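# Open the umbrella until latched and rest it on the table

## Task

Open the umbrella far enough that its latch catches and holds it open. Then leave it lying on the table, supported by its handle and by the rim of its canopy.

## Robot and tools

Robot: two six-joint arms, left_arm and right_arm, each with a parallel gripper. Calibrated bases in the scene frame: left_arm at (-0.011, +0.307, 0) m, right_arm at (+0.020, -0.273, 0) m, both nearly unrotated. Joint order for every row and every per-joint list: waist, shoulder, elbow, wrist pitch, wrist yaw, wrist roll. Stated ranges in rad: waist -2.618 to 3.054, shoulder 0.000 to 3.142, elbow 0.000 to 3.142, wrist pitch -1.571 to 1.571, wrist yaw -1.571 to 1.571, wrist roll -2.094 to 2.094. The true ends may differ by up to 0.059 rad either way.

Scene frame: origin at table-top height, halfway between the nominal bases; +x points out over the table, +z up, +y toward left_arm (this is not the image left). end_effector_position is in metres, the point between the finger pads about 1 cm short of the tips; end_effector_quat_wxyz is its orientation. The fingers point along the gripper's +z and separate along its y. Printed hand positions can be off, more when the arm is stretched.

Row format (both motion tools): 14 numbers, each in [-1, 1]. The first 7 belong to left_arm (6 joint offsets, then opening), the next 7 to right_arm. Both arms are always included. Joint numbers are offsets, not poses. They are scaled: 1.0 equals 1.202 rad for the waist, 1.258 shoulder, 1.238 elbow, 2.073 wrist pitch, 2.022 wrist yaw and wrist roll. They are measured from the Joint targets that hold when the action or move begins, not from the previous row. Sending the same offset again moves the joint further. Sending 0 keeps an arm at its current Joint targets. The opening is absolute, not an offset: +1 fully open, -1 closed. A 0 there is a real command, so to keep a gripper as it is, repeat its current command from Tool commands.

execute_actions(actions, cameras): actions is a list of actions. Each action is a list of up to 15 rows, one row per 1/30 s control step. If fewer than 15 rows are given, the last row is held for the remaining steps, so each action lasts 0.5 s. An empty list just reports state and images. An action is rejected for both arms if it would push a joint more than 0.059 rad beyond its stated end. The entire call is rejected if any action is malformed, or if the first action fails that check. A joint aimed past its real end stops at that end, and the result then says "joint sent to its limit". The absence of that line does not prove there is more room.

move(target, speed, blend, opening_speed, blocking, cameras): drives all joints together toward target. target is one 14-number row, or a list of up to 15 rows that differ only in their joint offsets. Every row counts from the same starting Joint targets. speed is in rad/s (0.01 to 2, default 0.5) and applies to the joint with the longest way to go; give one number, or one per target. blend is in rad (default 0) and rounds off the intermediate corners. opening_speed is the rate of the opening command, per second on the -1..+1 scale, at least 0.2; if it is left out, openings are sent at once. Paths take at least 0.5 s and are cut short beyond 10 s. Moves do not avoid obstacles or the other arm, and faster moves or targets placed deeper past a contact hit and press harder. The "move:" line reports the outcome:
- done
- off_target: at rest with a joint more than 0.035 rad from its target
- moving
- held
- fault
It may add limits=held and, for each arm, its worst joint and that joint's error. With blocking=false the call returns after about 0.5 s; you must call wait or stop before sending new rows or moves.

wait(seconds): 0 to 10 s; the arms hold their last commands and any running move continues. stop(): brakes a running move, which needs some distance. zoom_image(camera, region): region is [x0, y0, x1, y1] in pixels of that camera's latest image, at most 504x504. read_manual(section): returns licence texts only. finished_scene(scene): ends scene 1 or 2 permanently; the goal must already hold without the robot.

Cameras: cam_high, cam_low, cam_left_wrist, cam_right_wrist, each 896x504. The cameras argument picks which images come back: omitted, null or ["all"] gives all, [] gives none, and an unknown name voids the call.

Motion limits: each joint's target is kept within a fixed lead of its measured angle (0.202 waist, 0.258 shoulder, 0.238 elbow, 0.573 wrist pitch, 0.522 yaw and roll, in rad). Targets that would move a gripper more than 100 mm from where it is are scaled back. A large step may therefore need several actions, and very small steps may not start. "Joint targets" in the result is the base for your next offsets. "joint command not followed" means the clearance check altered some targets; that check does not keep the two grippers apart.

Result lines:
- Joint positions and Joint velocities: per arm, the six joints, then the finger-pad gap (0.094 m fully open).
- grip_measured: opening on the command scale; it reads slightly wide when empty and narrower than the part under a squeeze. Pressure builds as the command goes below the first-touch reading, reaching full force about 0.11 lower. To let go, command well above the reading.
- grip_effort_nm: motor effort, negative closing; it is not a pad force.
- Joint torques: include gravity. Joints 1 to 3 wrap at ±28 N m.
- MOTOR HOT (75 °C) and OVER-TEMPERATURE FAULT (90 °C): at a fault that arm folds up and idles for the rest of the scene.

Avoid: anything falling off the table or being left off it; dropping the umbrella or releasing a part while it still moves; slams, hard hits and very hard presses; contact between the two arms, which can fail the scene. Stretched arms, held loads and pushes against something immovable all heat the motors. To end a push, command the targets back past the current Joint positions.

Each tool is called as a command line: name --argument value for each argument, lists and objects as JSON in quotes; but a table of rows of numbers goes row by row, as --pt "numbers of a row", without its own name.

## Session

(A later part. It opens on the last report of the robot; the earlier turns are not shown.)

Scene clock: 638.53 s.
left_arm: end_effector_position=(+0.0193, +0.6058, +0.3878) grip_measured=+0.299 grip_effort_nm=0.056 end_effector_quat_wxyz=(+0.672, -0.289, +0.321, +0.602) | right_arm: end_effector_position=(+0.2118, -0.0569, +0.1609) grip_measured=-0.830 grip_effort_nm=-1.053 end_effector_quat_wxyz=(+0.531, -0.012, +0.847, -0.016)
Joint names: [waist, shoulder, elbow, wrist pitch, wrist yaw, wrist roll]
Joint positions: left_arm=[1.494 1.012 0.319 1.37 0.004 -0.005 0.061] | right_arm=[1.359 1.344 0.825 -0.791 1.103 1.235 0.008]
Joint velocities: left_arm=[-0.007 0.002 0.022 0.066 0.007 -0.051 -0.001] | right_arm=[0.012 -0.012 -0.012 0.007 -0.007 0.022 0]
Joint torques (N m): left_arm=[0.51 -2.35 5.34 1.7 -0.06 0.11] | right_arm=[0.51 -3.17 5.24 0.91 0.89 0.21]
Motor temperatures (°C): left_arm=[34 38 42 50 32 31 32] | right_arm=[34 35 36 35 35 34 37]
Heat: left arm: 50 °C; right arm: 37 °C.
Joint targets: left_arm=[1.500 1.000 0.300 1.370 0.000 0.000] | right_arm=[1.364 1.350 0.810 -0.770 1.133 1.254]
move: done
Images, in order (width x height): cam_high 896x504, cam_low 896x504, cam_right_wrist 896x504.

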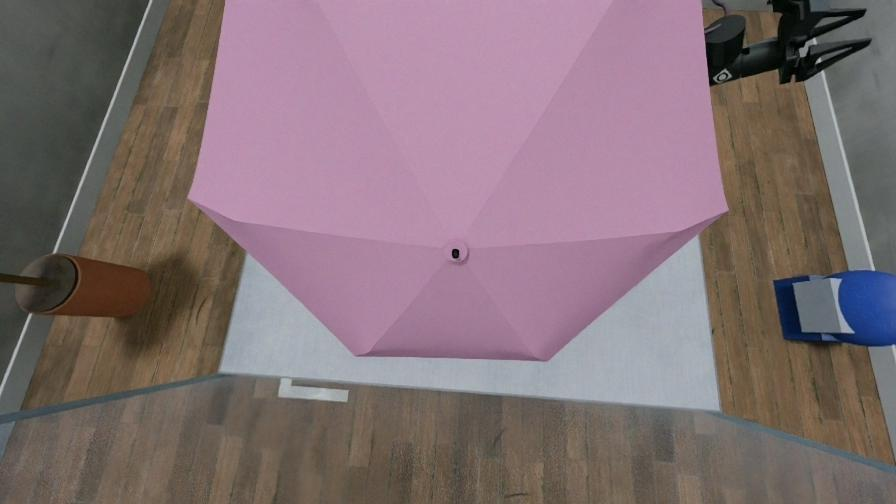

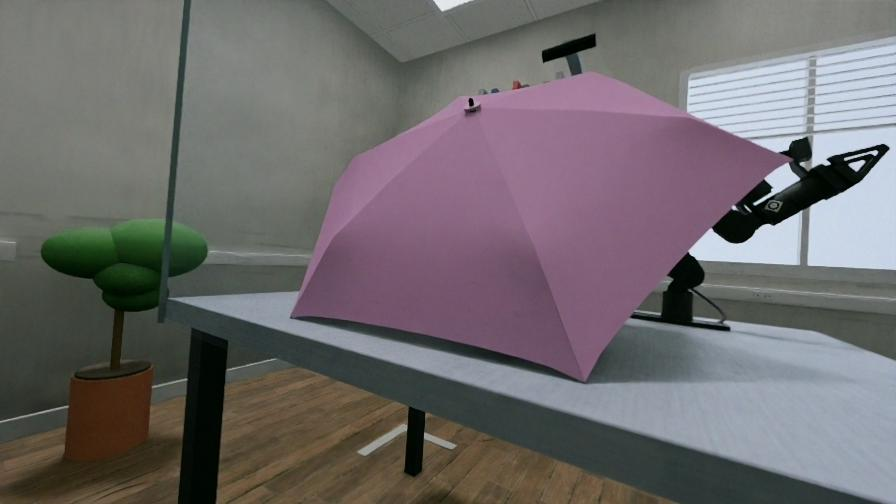

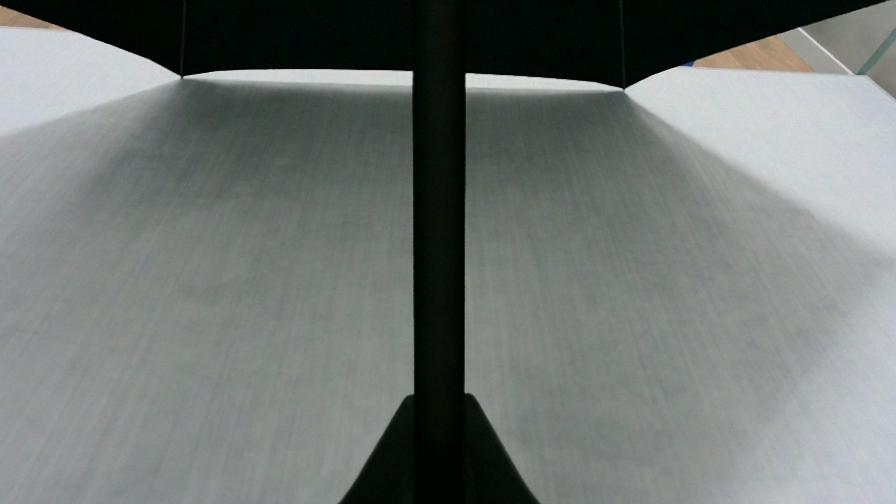

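move --target '[0, 0, 0, 0, 0, 0, 0.3, 0.0427, 0.0511, -0.0600, 0.0279, 0.0305, 0.0469, -1.0]' --speed 0.12 --cameras '["cam_high", "cam_low", "cam_right_wrist"]'

Scene clock: 642.77 s.
left_arm: end_effector_position=(+0.0193, +0.6058, +0.3878) grip_measured=+0.299 grip_effort_nm=0.061 end_effector_quat_wxyz=(+0.672, -0.289, +0.321, +0.602) | right_arm: end_effector_position=(+0.2042, -0.0567, +0.1386) grip_measured=-0.830 grip_effort_nm=-1.053 end_effector_quat_wxyz=(+0.553, -0.011, +0.833, -0.017)
Joint names: [waist, shoulder, elbow, wrist pitch, wrist yaw, wrist roll]
Joint positions: left_arm=[1.494 1.012 0.319 1.37 0.004 -0.005 0.061] | right_arm=[1.41 1.407 0.75 -0.733 1.165 1.332 0.008]
Joint velocities: left_arm=[-0.017 -0.012 0.022 0.007 -0.007 -0.051 -0.001] | right_arm=[-0.012 -0.017 0.012 0.037 0.022 -0.022 -0.001]
Joint torques (N m): left_arm=[0.54 -2.36 5.34 1.7 -0.06 0.1] | right_arm=[0.54 -3.34 4.9 0.8 0.9 0.17]
Motor temperatures (°C): left_arm=[34 38 42 49 32 31 32] | right_arm=[34 35 36 35 35 34 37]
Heat: left arm: 49 °C; right arm: 37 °C.
Joint targets: left_arm=[1.500 1.000 0.300 1.370 0.000 0.000] | right_arm=[1.415 1.415 0.736 -0.713 1.194 1.348]
move: done
Images, in order (width x height): cam_high 896x504, cam_low 896x504, cam_right_wrist 896x504.

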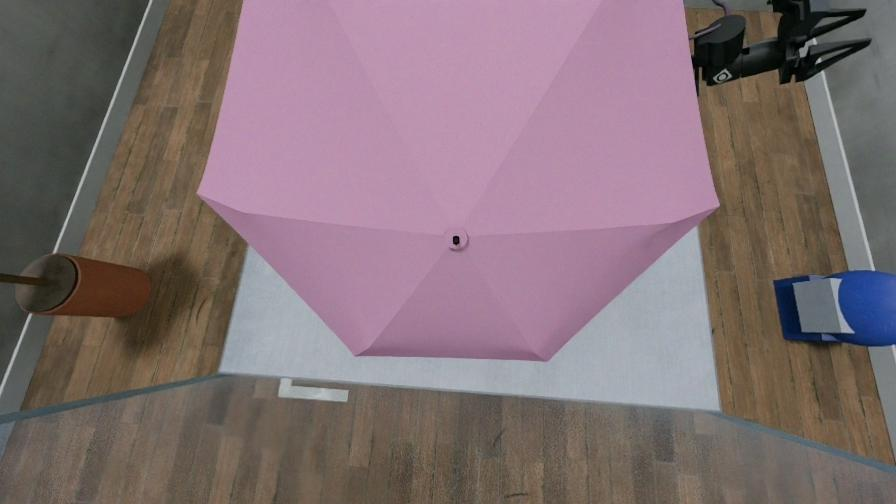

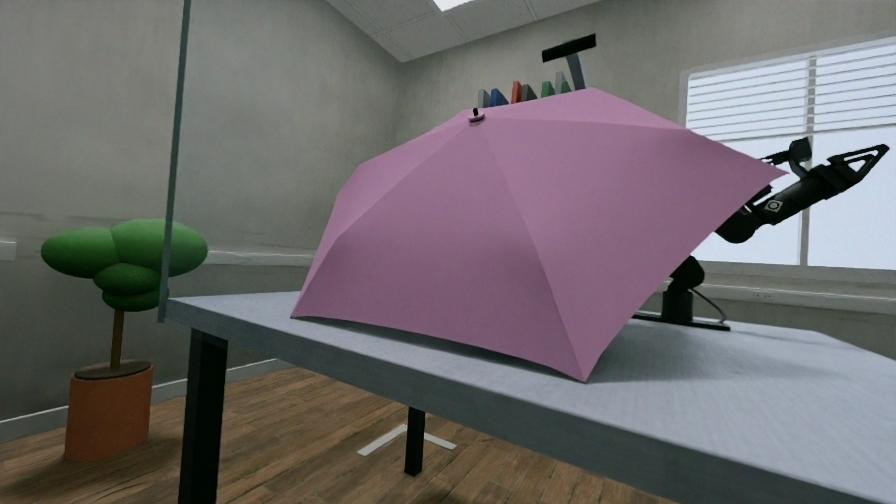

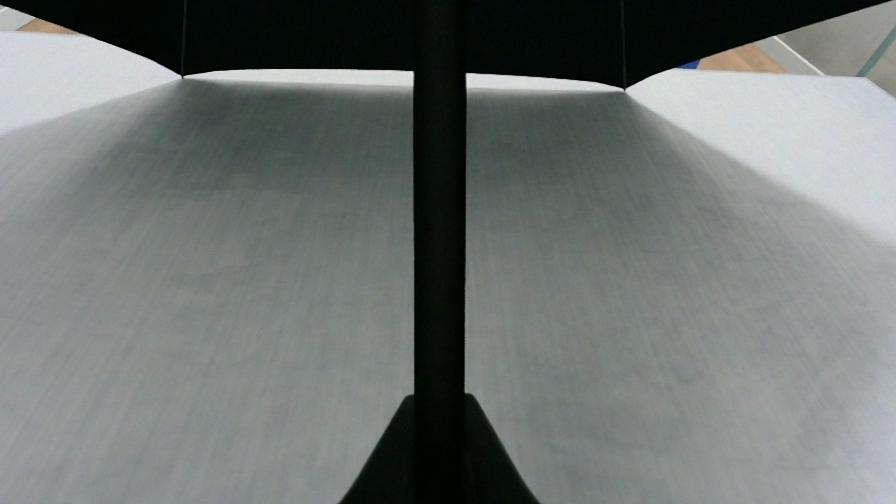

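move --target '[0, 0, 0, 0, 0, 0, 0.3, 0.0128, 0.0231, -0.0160, 0.0083, 0.0096, 0.0175, -1.0]' --speed 0.06 --cameras '["cam_right_wrist"]'

Scene clock: 645.57 s.
left_arm: end_effector_position=(+0.0193, +0.6058, +0.3878) grip_measured=+0.299 grip_effort_nm=0.061 end_effector_quat_wxyz=(+0.672, -0.289, +0.321, +0.602) | right_arm: end_effector_position=(+0.2020, -0.0565, +0.1310) grip_measured=-0.830 grip_effort_nm=-1.067 end_effector_quat_wxyz=(+0.560, -0.010, +0.829, -0.017)
Joint names: [waist, shoulder, elbow, wrist pitch, wrist yaw, wrist roll]
Joint positions: left_arm=[1.494 1.012 0.319 1.37 0.004 -0.005 0.061] | right_arm=[1.425 1.436 0.73 -0.715 1.184 1.367 0.008]
Joint velocities: left_arm=[-0.002 -0.022 -0.002 -0.037 -0.037 -0.007 -0.001] | right_arm=[-0.007 -0.007 -0.017 0.022 0.007 0.095 -0.001]
Joint torques (N m): left_arm=[0.55 -2.33 5.34 1.7 -0.06 0.11] | right_arm=[0.54 -3.38 4.78 0.77 0.91 0.18]
Motor temperatures (°C): left_arm=[34 38 42 49 32 31 32] | right_arm=[34 34 36 35 35 34 37]
Heat: left arm: 49 °C; right arm: 37 °C.
Joint targets: left_arm=[1.500 1.000 0.300 1.370 0.000 0.000] | right_arm=[1.431 1.444 0.716 -0.695 1.214 1.384]
move: done
Images, in order (width x height): cam_right_wrist 896x504.

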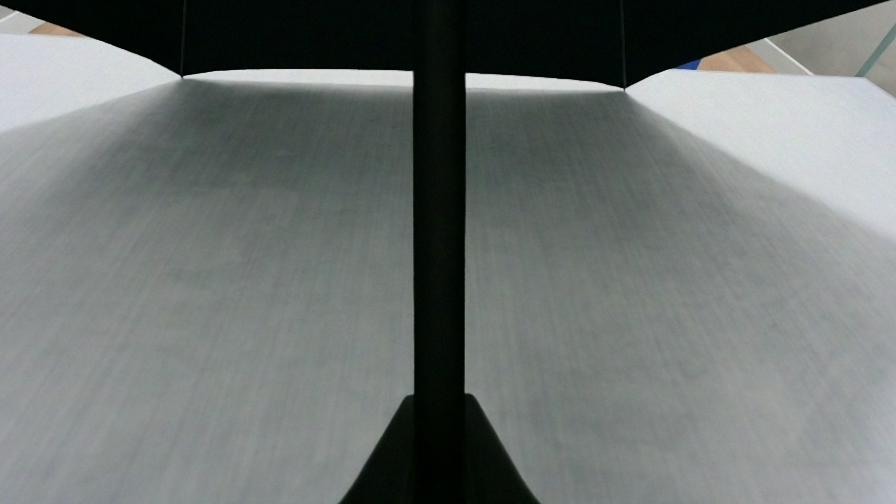

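move --target '[0, 0, 0, 0, 0, 0, 0.3, 0.0128, 0.0231, -0.0160, 0.0083, 0.0096, 0.0175, -1.0]' --speed 0.06 --cameras '["cam_right_wrist", "cam_low"]'

Scene clock: 647.43 s.
left_arm: end_effector_position=(+0.0193, +0.6058, +0.3878) grip_measured=+0.299 grip_effort_nm=0.071 end_effector_quat_wxyz=(+0.672, -0.289, +0.321, +0.602) | right_arm: end_effector_position=(+0.1997, -0.0566, +0.1237) grip_measured=-0.830 grip_effort_nm=-1.062 end_effector_quat_wxyz=(+0.567, -0.009, +0.824, -0.017)
Joint names: [waist, shoulder, elbow, wrist pitch, wrist yaw, wrist roll]
Joint positions: left_arm=[1.494 1.012 0.319 1.37 0.004 -0.005 0.061] | right_arm=[1.441 1.464 0.71 -0.697 1.202 1.402 0.008]
Joint velocities: left_arm=[-0.007 -0.002 0.002 0.007 0.007 -0.022 0] | right_arm=[0.017 -0.017 0.007 0.007 -0.007 0.051 0]
Joint torques (N m): left_arm=[0.54 -2.33 5.35 1.7 -0.06 0.11] | right_arm=[0.55 -3.45 4.59 0.72 0.95 0.19]
Motor temperatures (°C): left_arm=[34 37 42 49 32 31 32] | right_arm=[34 34 36 35 35 34 37]
Heat: left arm: 49 °C; right arm: 37 °C.
Joint targets: left_arm=[1.500 1.000 0.300 1.370 0.000 0.000] | right_arm=[1.446 1.473 0.696 -0.678 1.233 1.419]
move: done
Images, in order (width x height): cam_low 896x504, cam_right_wrist 896x504.

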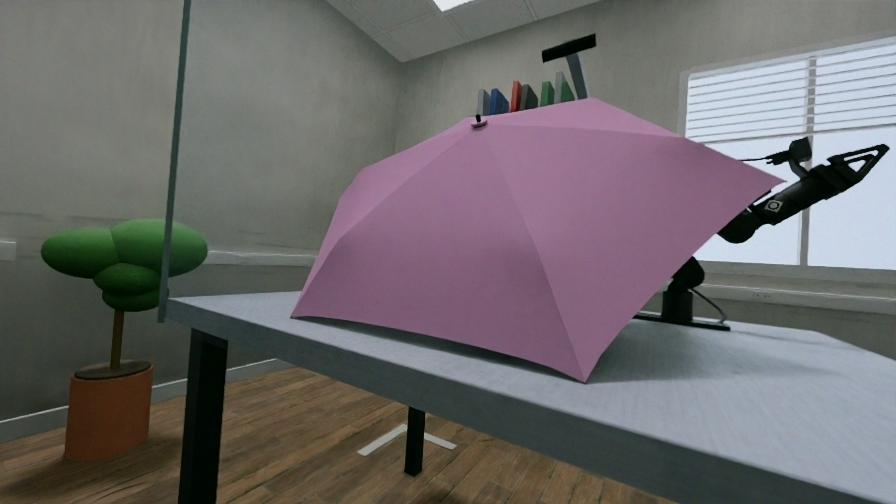

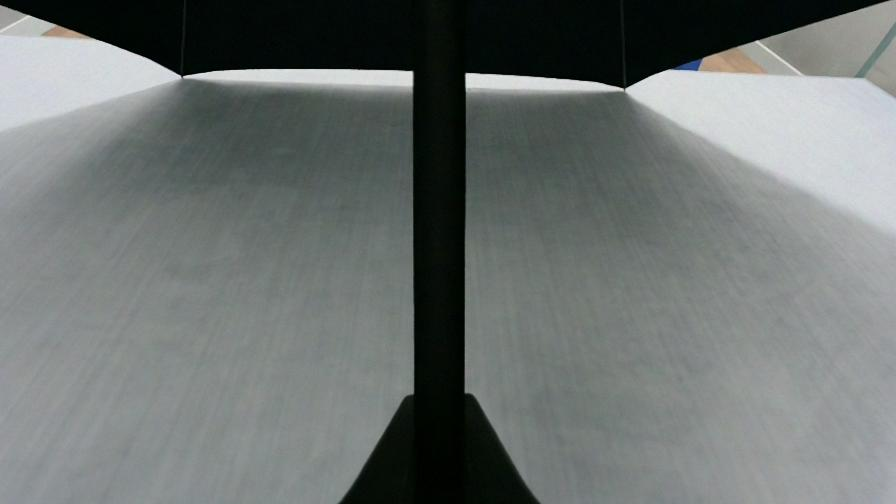

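move --target '[0, 0, 0, 0, 0, 0, 0.3, 0.0115, 0.0270, -0.0135, 0.0082, 0.0092, 0.0180, -1.0]' --speed 0.05 --cameras '["cam_right_wrist"]'

Scene clock: 653.67 s.
left_arm: end_effector_position=(+0.0193, +0.6058, +0.3878) grip_measured=+0.299 grip_effort_nm=0.056 end_effector_quat_wxyz=(+0.672, -0.289, +0.321, +0.602) | right_arm: end_effector_position=(+0.1993, -0.0558, +0.1229) grip_measured=-0.830 grip_effort_nm=-1.057 end_effector_quat_wxyz=(+0.583, -0.008, +0.813, -0.016)
Joint names: [waist, shoulder, elbow, wrist pitch, wrist yaw, wrist roll]
Joint positions: left_arm=[1.494 1.012 0.319 1.37 0.004 -0.005 0.061] | right_arm=[1.454 1.491 0.7 -0.683 1.243 1.431 0.008]
Joint velocities: left_arm=[-0.007 -0.002 -0.002 -0.037 -0.007 0.022 0] | right_arm=[-0.007 -0.022 0.017 0.007 0.007 -0.007 -0.001]
Joint torques (N m): left_arm=[0.53 -2.35 5.33 1.7 -0.06 0.1] | right_arm=[0.65 -2.95 3.88 0.7 0.71 0.25]
Motor temperatures (°C): left_arm=[34 37 42 49 32 31 32] | right_arm=[34 34 36 35 35 34 37]
Heat: left arm: 49 °C; right arm: 37 °C.
Joint targets: left_arm=[1.500 1.000 0.300 1.370 0.000 0.000] | right_arm=[1.460 1.507 0.679 -0.661 1.252 1.456]
move: done
Images, in order (width x height): cam_right_wrist 896x504.

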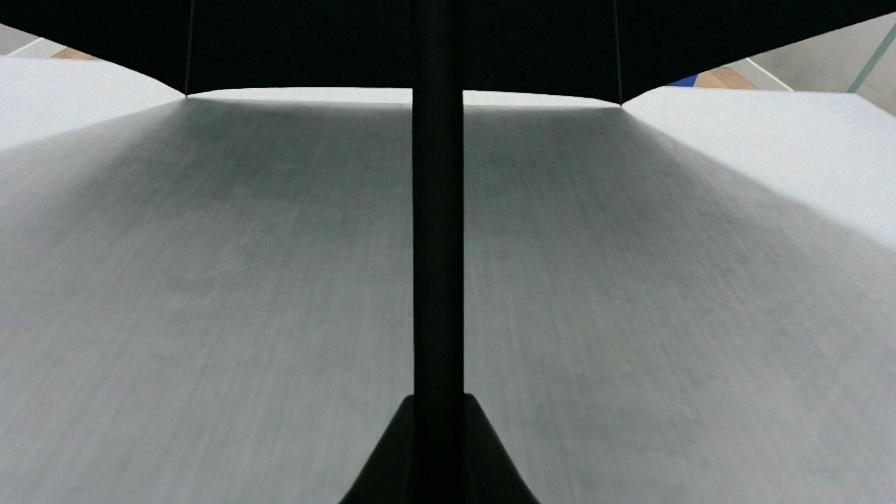

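move --target '[0, 0, 0, 0, 0, 0, 0.3, 0, 0, 0, 0, 0, 0, -0.7]' --opening_speed 0.3

Scene clock: 658.27 s.
left_arm: end_effector_position=(+0.0193, +0.6058, +0.3878) grip_measured=+0.299 grip_effort_nm=0.051 end_effector_quat_wxyz=(+0.672, -0.289, +0.321, +0.602) | right_arm: end_effector_position=(+0.1994, -0.0545, +0.1221) grip_measured=-0.702 grip_effort_nm=0.085 end_effector_quat_wxyz=(+0.583, -0.001, +0.812, -0.010)
Joint names: [waist, shoulder, elbow, wrist pitch, wrist yaw, wrist roll]
Joint positions: left_arm=[1.494 1.012 0.319 1.37 0.004 -0.005 0.061] | right_arm=[1.454 1.495 0.7 -0.673 1.243 1.445 0.014]
Joint velocities: left_arm=[0.012 -0.012 -0.007 -0.11 0.081 -0.051 0] | right_arm=[-0.007 -0.002 0.002 -0.022 -0.037 0.037 0]
Joint torques (N m): left_arm=[0.53 -2.32 5.31 1.7 -0.06 0.11] | right_arm=[0.66 -3.34 3.89 0.63 0.71 0.1]
Motor temperatures (°C): left_arm=[34 37 42 49 32 31 32] | right_arm=[34 34 35 35 35 34 37]
Heat: left arm: 49 °C; right arm: 37 °C.
Joint targets: left_arm=[1.500 1.000 0.300 1.370 0.000 0.000] | right_arm=[1.460 1.507 0.679 -0.661 1.252 1.456]
move: done

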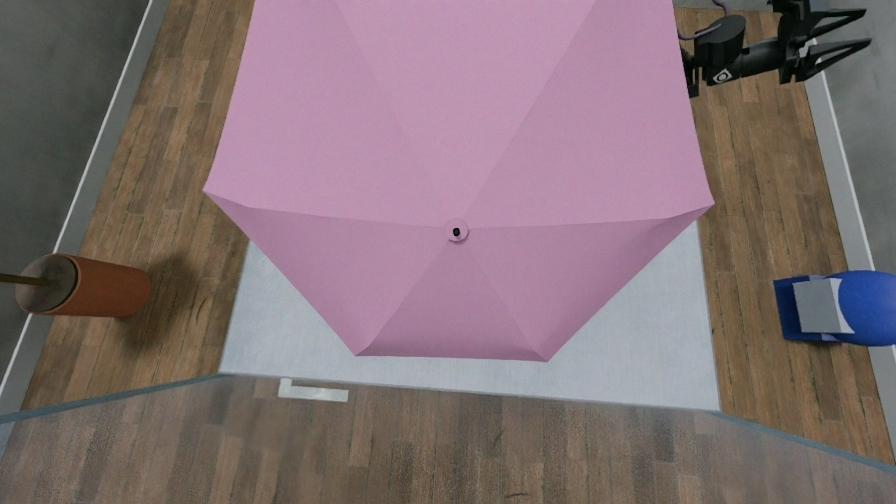

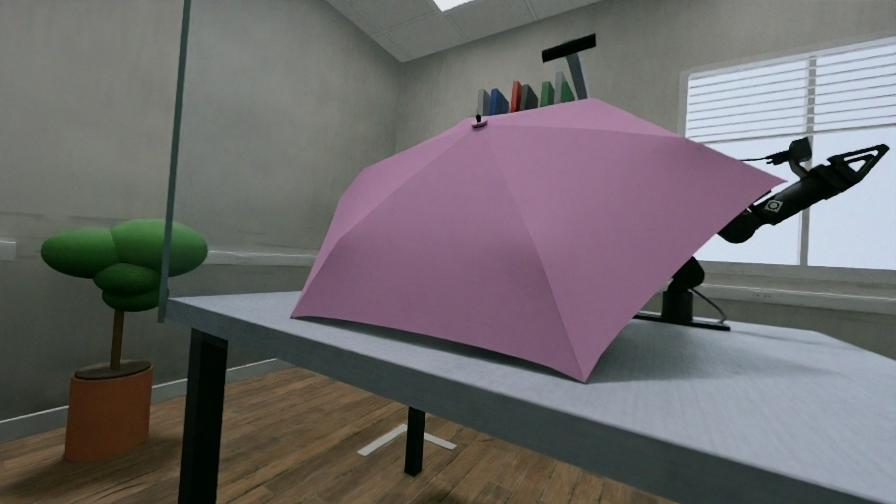

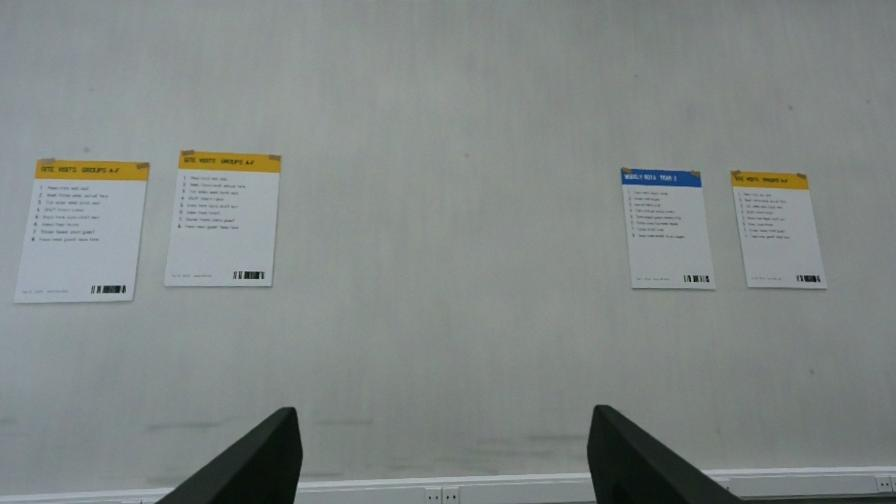

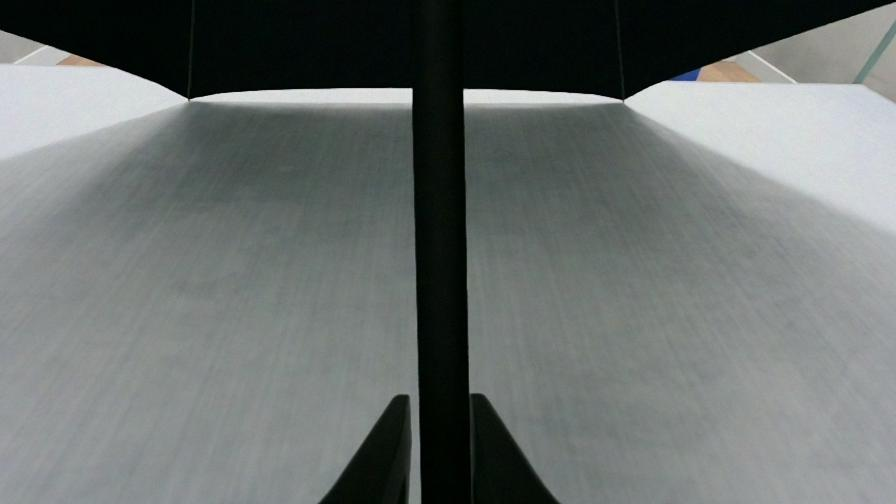

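move --target '[0, 0, 0, 0, 0, 0, 0.3, 0, 0, 0, 0, 0, 0, -0.2]' --opening_speed 0.6 --cameras '["cam_high", "cam_right_wrist"]'

Scene clock: 684.17 s.
left_arm: end_effector_position=(+0.0193, +0.6058, +0.3878) grip_measured=+0.299 grip_effort_nm=0.061 end_effector_quat_wxyz=(+0.672, -0.289, +0.321, +0.602) | right_arm: end_effector_position=(+0.1994, -0.0544, +0.1221) grip_measured=-0.202 grip_effort_nm=0.076 end_effector_quat_wxyz=(+0.583, +0.000, +0.812, -0.009)
Joint names: [waist, shoulder, elbow, wrist pitch, wrist yaw, wrist roll]
Joint positions: left_arm=[1.494 1.012 0.319 1.37 0.004 -0.005 0.061] | right_arm=[1.454 1.495 0.7 -0.672 1.243 1.446 0.037]
Joint velocities: left_arm=[0.002 -0.012 -0.007 -0.022 -0.11 -0.037 0] | right_arm=[-0.002 -0.007 -0.017 -0.007 -0.022 0.007 0]
Joint torques (N m): left_arm=[0.54 -2.33 5.34 1.7 -0.06 0.1] | right_arm=[0.59 -3.34 3.93 0.6 0.71 0.11]
Motor temperatures (°C): left_arm=[34 37 42 48 32 31 32] | right_arm=[34 34 35 34 35 34 36]
Heat: left arm: 48 °C; right arm: 36 °C.
Joint targets: left_arm=[1.500 1.000 0.300 1.370 0.000 0.000] | right_arm=[1.460 1.507 0.679 -0.661 1.252 1.456]
move: done
Images, in order (width x height): cam_high 896x504, cam_right_wrist 896x504.

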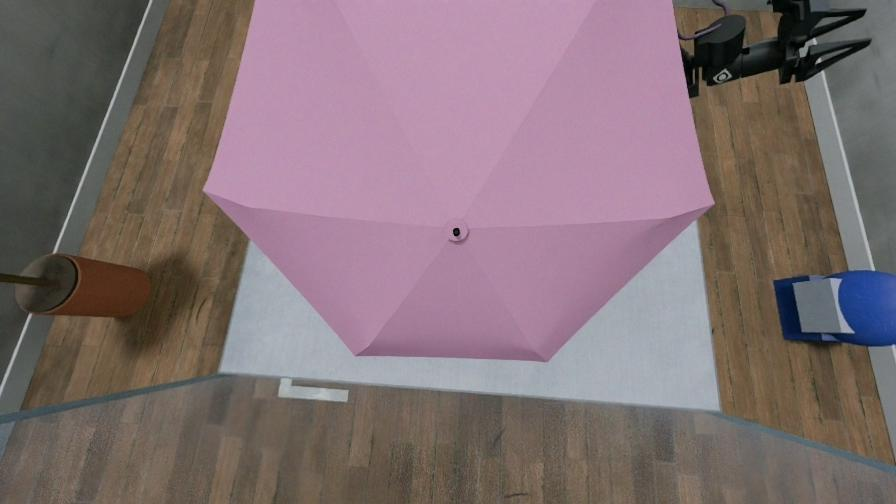

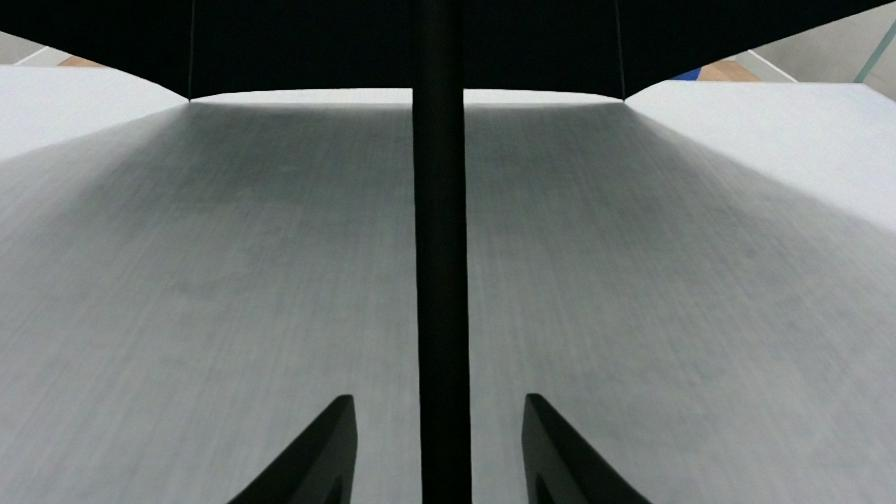

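move --pt "0 0 0 0 0 0 0.3 0.0708 0.0435 0.0641 -0.1324 -0.0010 0.1305 -0.2" --pt "0 0 0 0 0 0 0.3 0.1415 0.0924 0.1225 -0.2496 -0.0119 0.2521 -0.2" --speed 0.4 --blend 0.03

Scene clock: 687.73 s.
left_arm: end_effector_position=(+0.0193, +0.6058, +0.3878) grip_measured=+0.299 grip_effort_nm=0.056 end_effector_quat_wxyz=(+0.672, -0.289, +0.321, +0.602) | right_arm: end_effector_position=(+0.1622, -0.0612, +0.1264) grip_measured=-0.202 grip_effort_nm=0.076 end_effector_quat_wxyz=(+0.585, -0.006, +0.811, -0.014)
Joint names: [waist, shoulder, elbow, wrist pitch, wrist yaw, wrist roll]
Joint positions: left_arm=[1.494 1.012 0.319 1.37 0.004 -0.005 0.061] | right_arm=[1.626 1.61 0.805 -1.158 1.223 1.955 0.037]
Joint velocities: left_arm=[-0.017 0.002 -0.007 -0.051 0.081 0.007 -0.001] | right_arm=[0.002 0.007 -0.007 -0.051 0.022 -0.022 -0.001]
Joint torques (N m): left_arm=[0.54 -2.37 5.35 1.7 -0.06 0.1] | right_arm=[0.46 -3.58 7.25 -0.35 0.6 0.09]
Motor temperatures (°C): left_arm=[34 37 42 48 32 31 32] | right_arm=[34 34 35 34 35 34 36]
Heat: left arm: 48 °C; right arm: 36 °C.
Joint targets: left_arm=[1.500 1.000 0.300 1.370 0.000 0.000] | right_arm=[1.630 1.623 0.831 -1.179 1.228 1.966]
move: done

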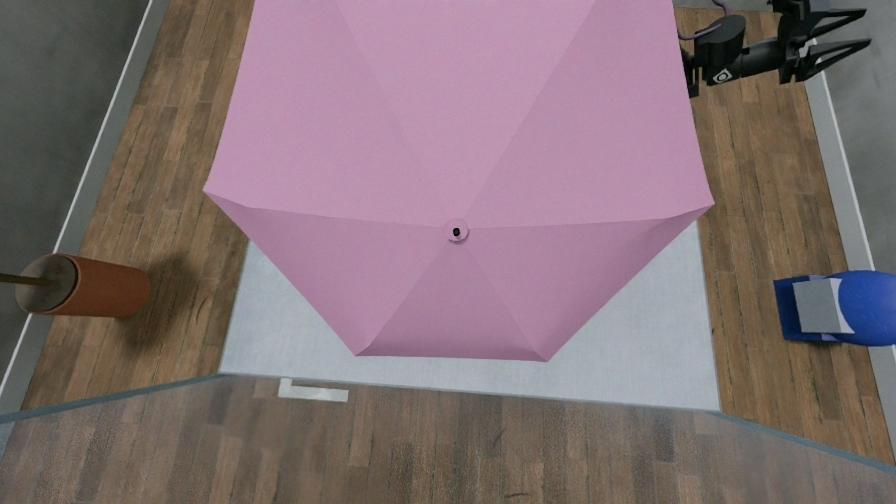

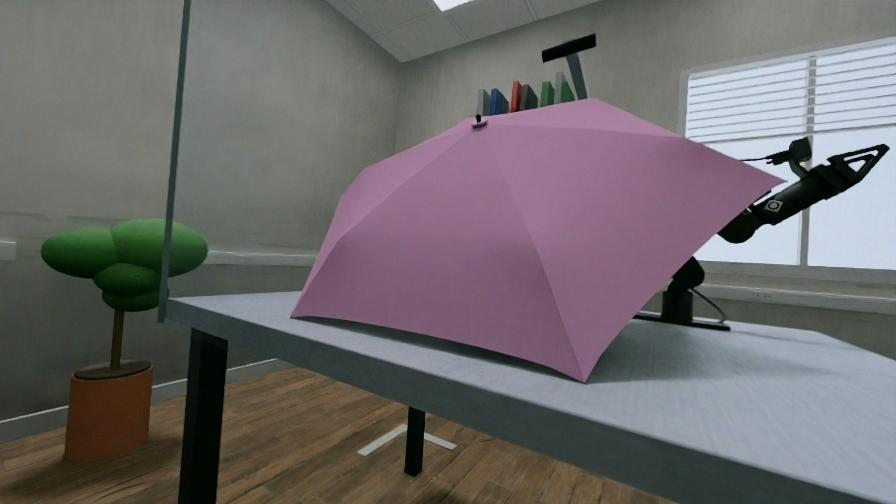

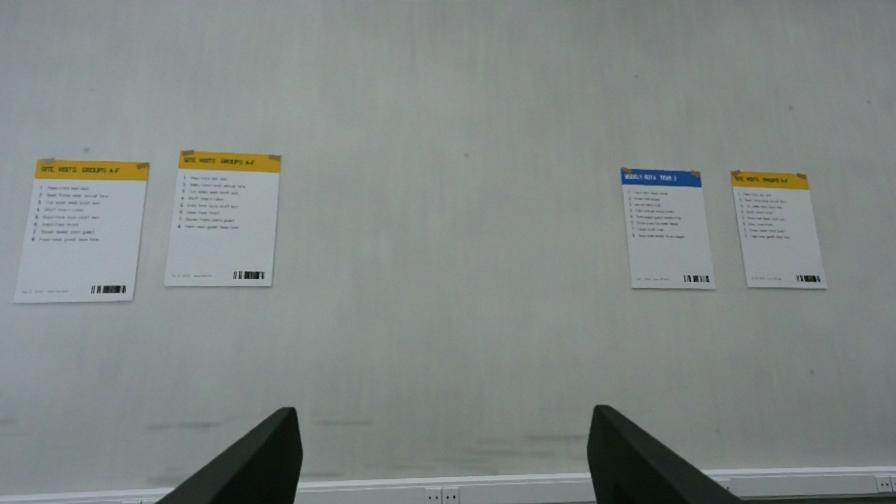

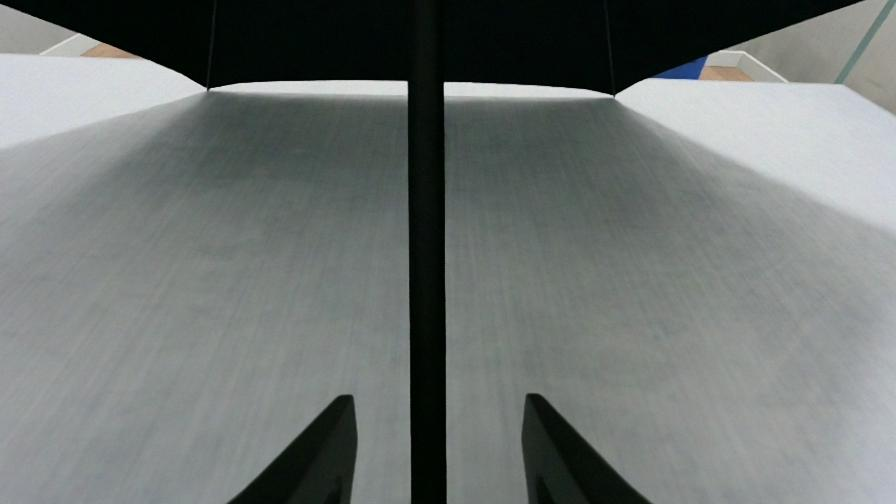

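move --target '[0, 0, 0, 0, 0, 0, 0.3, 0.333, 0, 0, 0, 0, 0, -0.2]' --speed 0.5

Scene clock: 692.67 s.
left_arm: end_effector_position=(+0.0193, +0.6058, +0.3878) grip_measured=+0.299 grip_effort_nm=0.056 end_effector_quat_wxyz=(+0.672, -0.289, +0.321, +0.602) | right_arm: end_effector_position=(+0.0681, -0.0228, +0.1264) grip_measured=-0.202 grip_effort_nm=0.090 end_effector_quat_wxyz=(+0.576, -0.167, +0.794, +0.103)
Joint names: [waist, shoulder, elbow, wrist pitch, wrist yaw, wrist roll]
Joint positions: left_arm=[1.494 1.012 0.319 1.37 0.004 -0.005 0.061] | right_arm=[2.027 1.61 0.805 -1.159 1.222 1.955 0.037]
Joint velocities: left_arm=[-0.007 -0.007 -0.002 0.095 0.037 -0.007 -0.001] | right_arm=[-0.007 0.012 0.007 -0.007 -0.051 0.022 -0.001]
Joint torques (N m): left_arm=[0.55 -2.35 5.34 1.69 -0.07 0.1] | right_arm=[0.28 -3.55 7.31 -0.33 0.61 0.11]
Motor temperatures (°C): left_arm=[34 37 42 47 32 31 32] | right_arm=[34 34 35 34 35 34 36]
Heat: left arm: 47 °C; right arm: 36 °C.
Joint targets: left_arm=[1.500 1.000 0.300 1.370 0.000 0.000] | right_arm=[2.030 1.623 0.831 -1.179 1.228 1.965]
move: done

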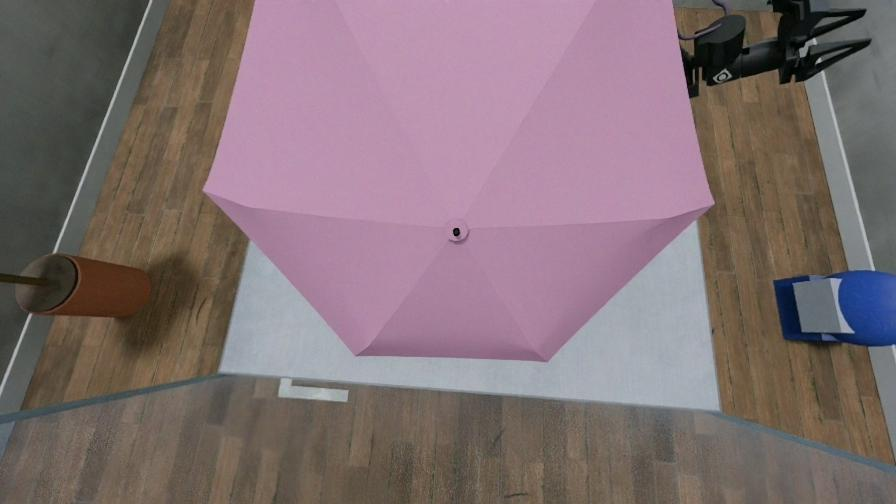

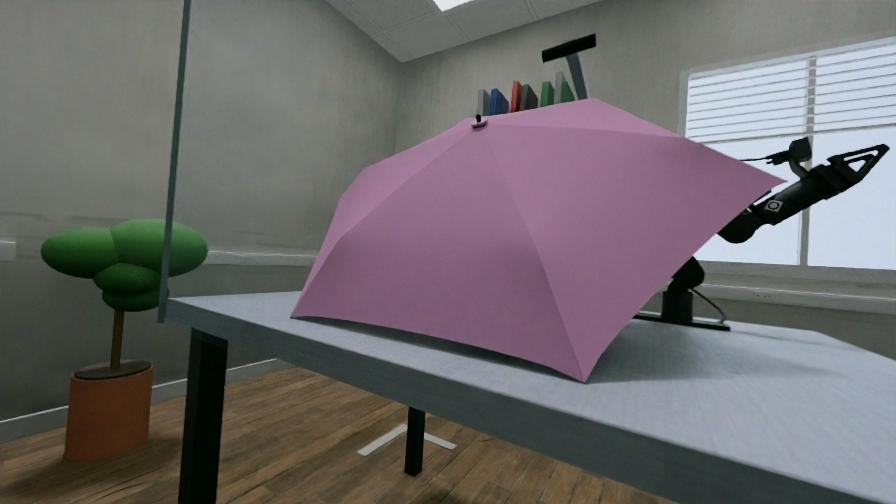

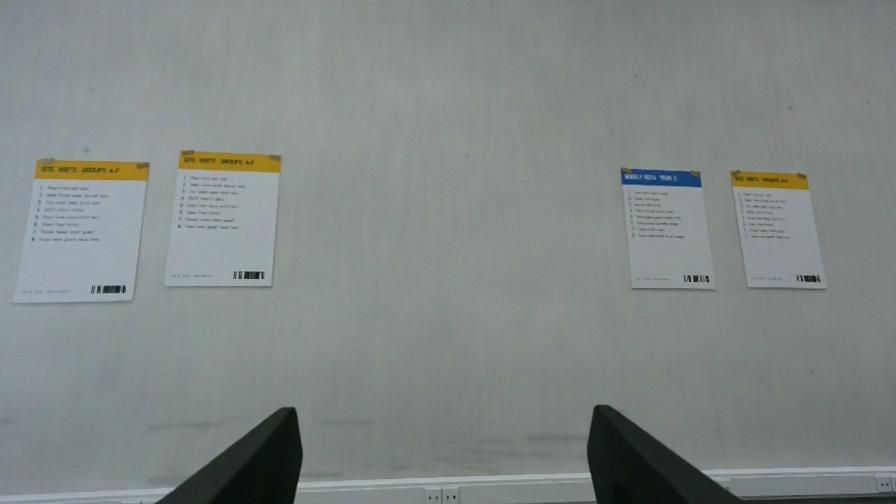

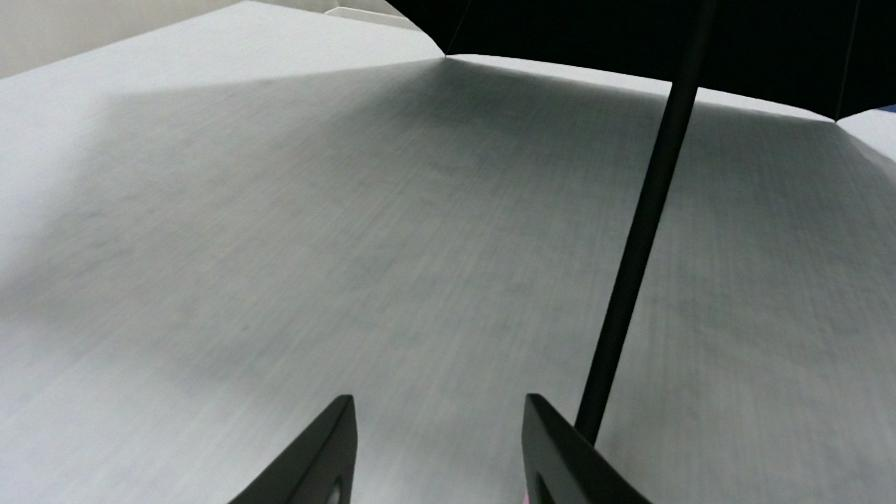

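wait --seconds 1.0 --cameras '["cam_high", "cam_low", "cam_right_wrist"]'

Scene clock: 695.00 s.
left_arm: end_effector_position=(+0.0193, +0.6058, +0.3878) grip_measured=+0.299 grip_effort_nm=0.061 end_effector_quat_wxyz=(+0.672, -0.289, +0.321, +0.602) | right_arm: end_effector_position=(+0.0681, -0.0228, +0.1264) grip_measured=-0.202 grip_effort_nm=0.081 end_effector_quat_wxyz=(+0.576, -0.167, +0.794, +0.103)
Joint names: [waist, shoulder, elbow, wrist pitch, wrist yaw, wrist roll]
Joint positions: left_arm=[1.494 1.012 0.319 1.37 0.004 -0.005 0.061] | right_arm=[2.027 1.61 0.805 -1.159 1.222 1.955 0.037]
Joint velocities: left_arm=[-0.002 -0.002 0.007 0.007 0.037 -0.022 -0.001] | right_arm=[0.012 0.007 -0.012 -0.037 0.007 0.037 -0.001]
Joint torques (N m): left_arm=[0.53 -2.35 5.34 1.7 -0.06 0.1] | right_arm=[0.29 -3.59 7.31 -0.33 0.62 0.11]
Motor temperatures (°C): left_arm=[34 37 42 47 32 31 32] | right_arm=[34 34 35 34 35 34 36]
Heat: left arm: 47 °C; right arm: 36 °C.
Joint targets: left_arm=[1.500 1.000 0.300 1.370 0.000 0.000] | right_arm=[2.030 1.623 0.831 -1.179 1.228 1.965]
Tool commands: left_gripper/opening=+0.3 right_gripper/opening=-0.2
wait: 1.00 s; at rest from the start
Images, in order (width x height): cam_high 896x504, cam_low 896x504, cam_right_wrist 896x504.

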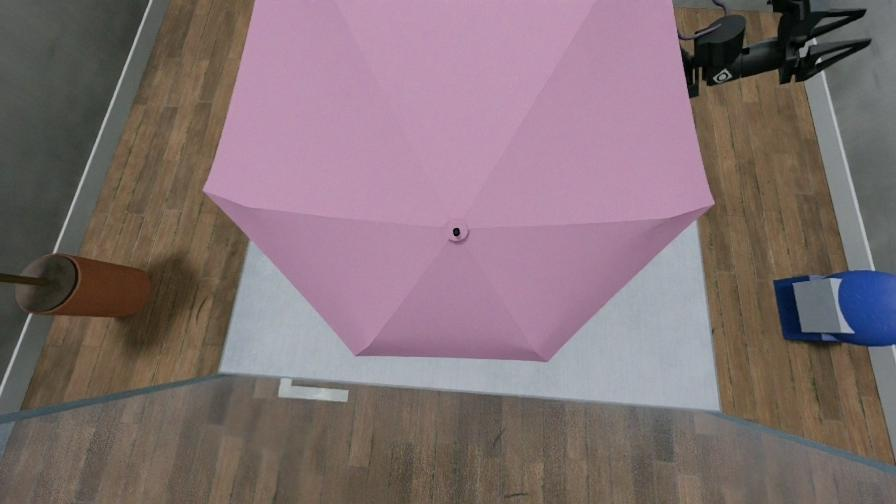

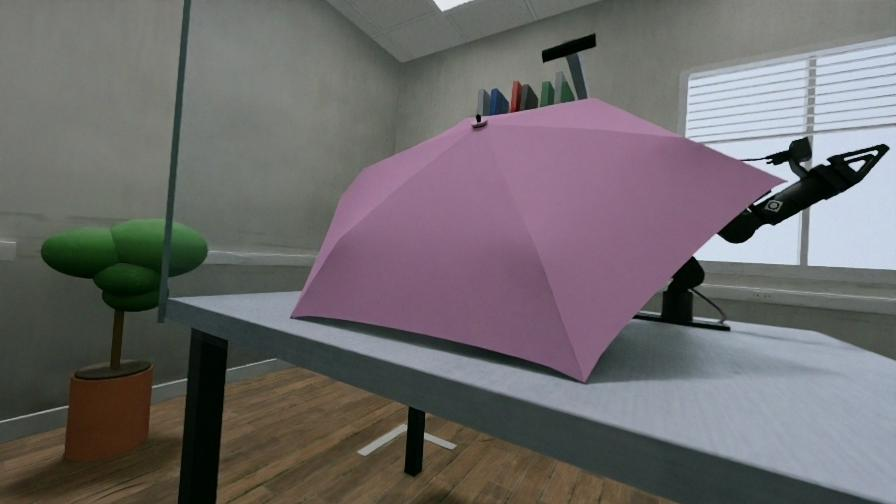

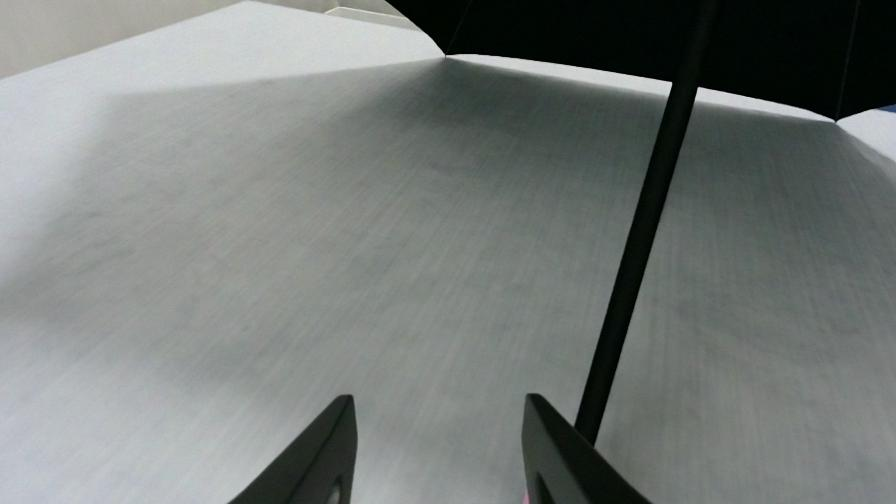

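finished_scene --scene 2

The scene is finished.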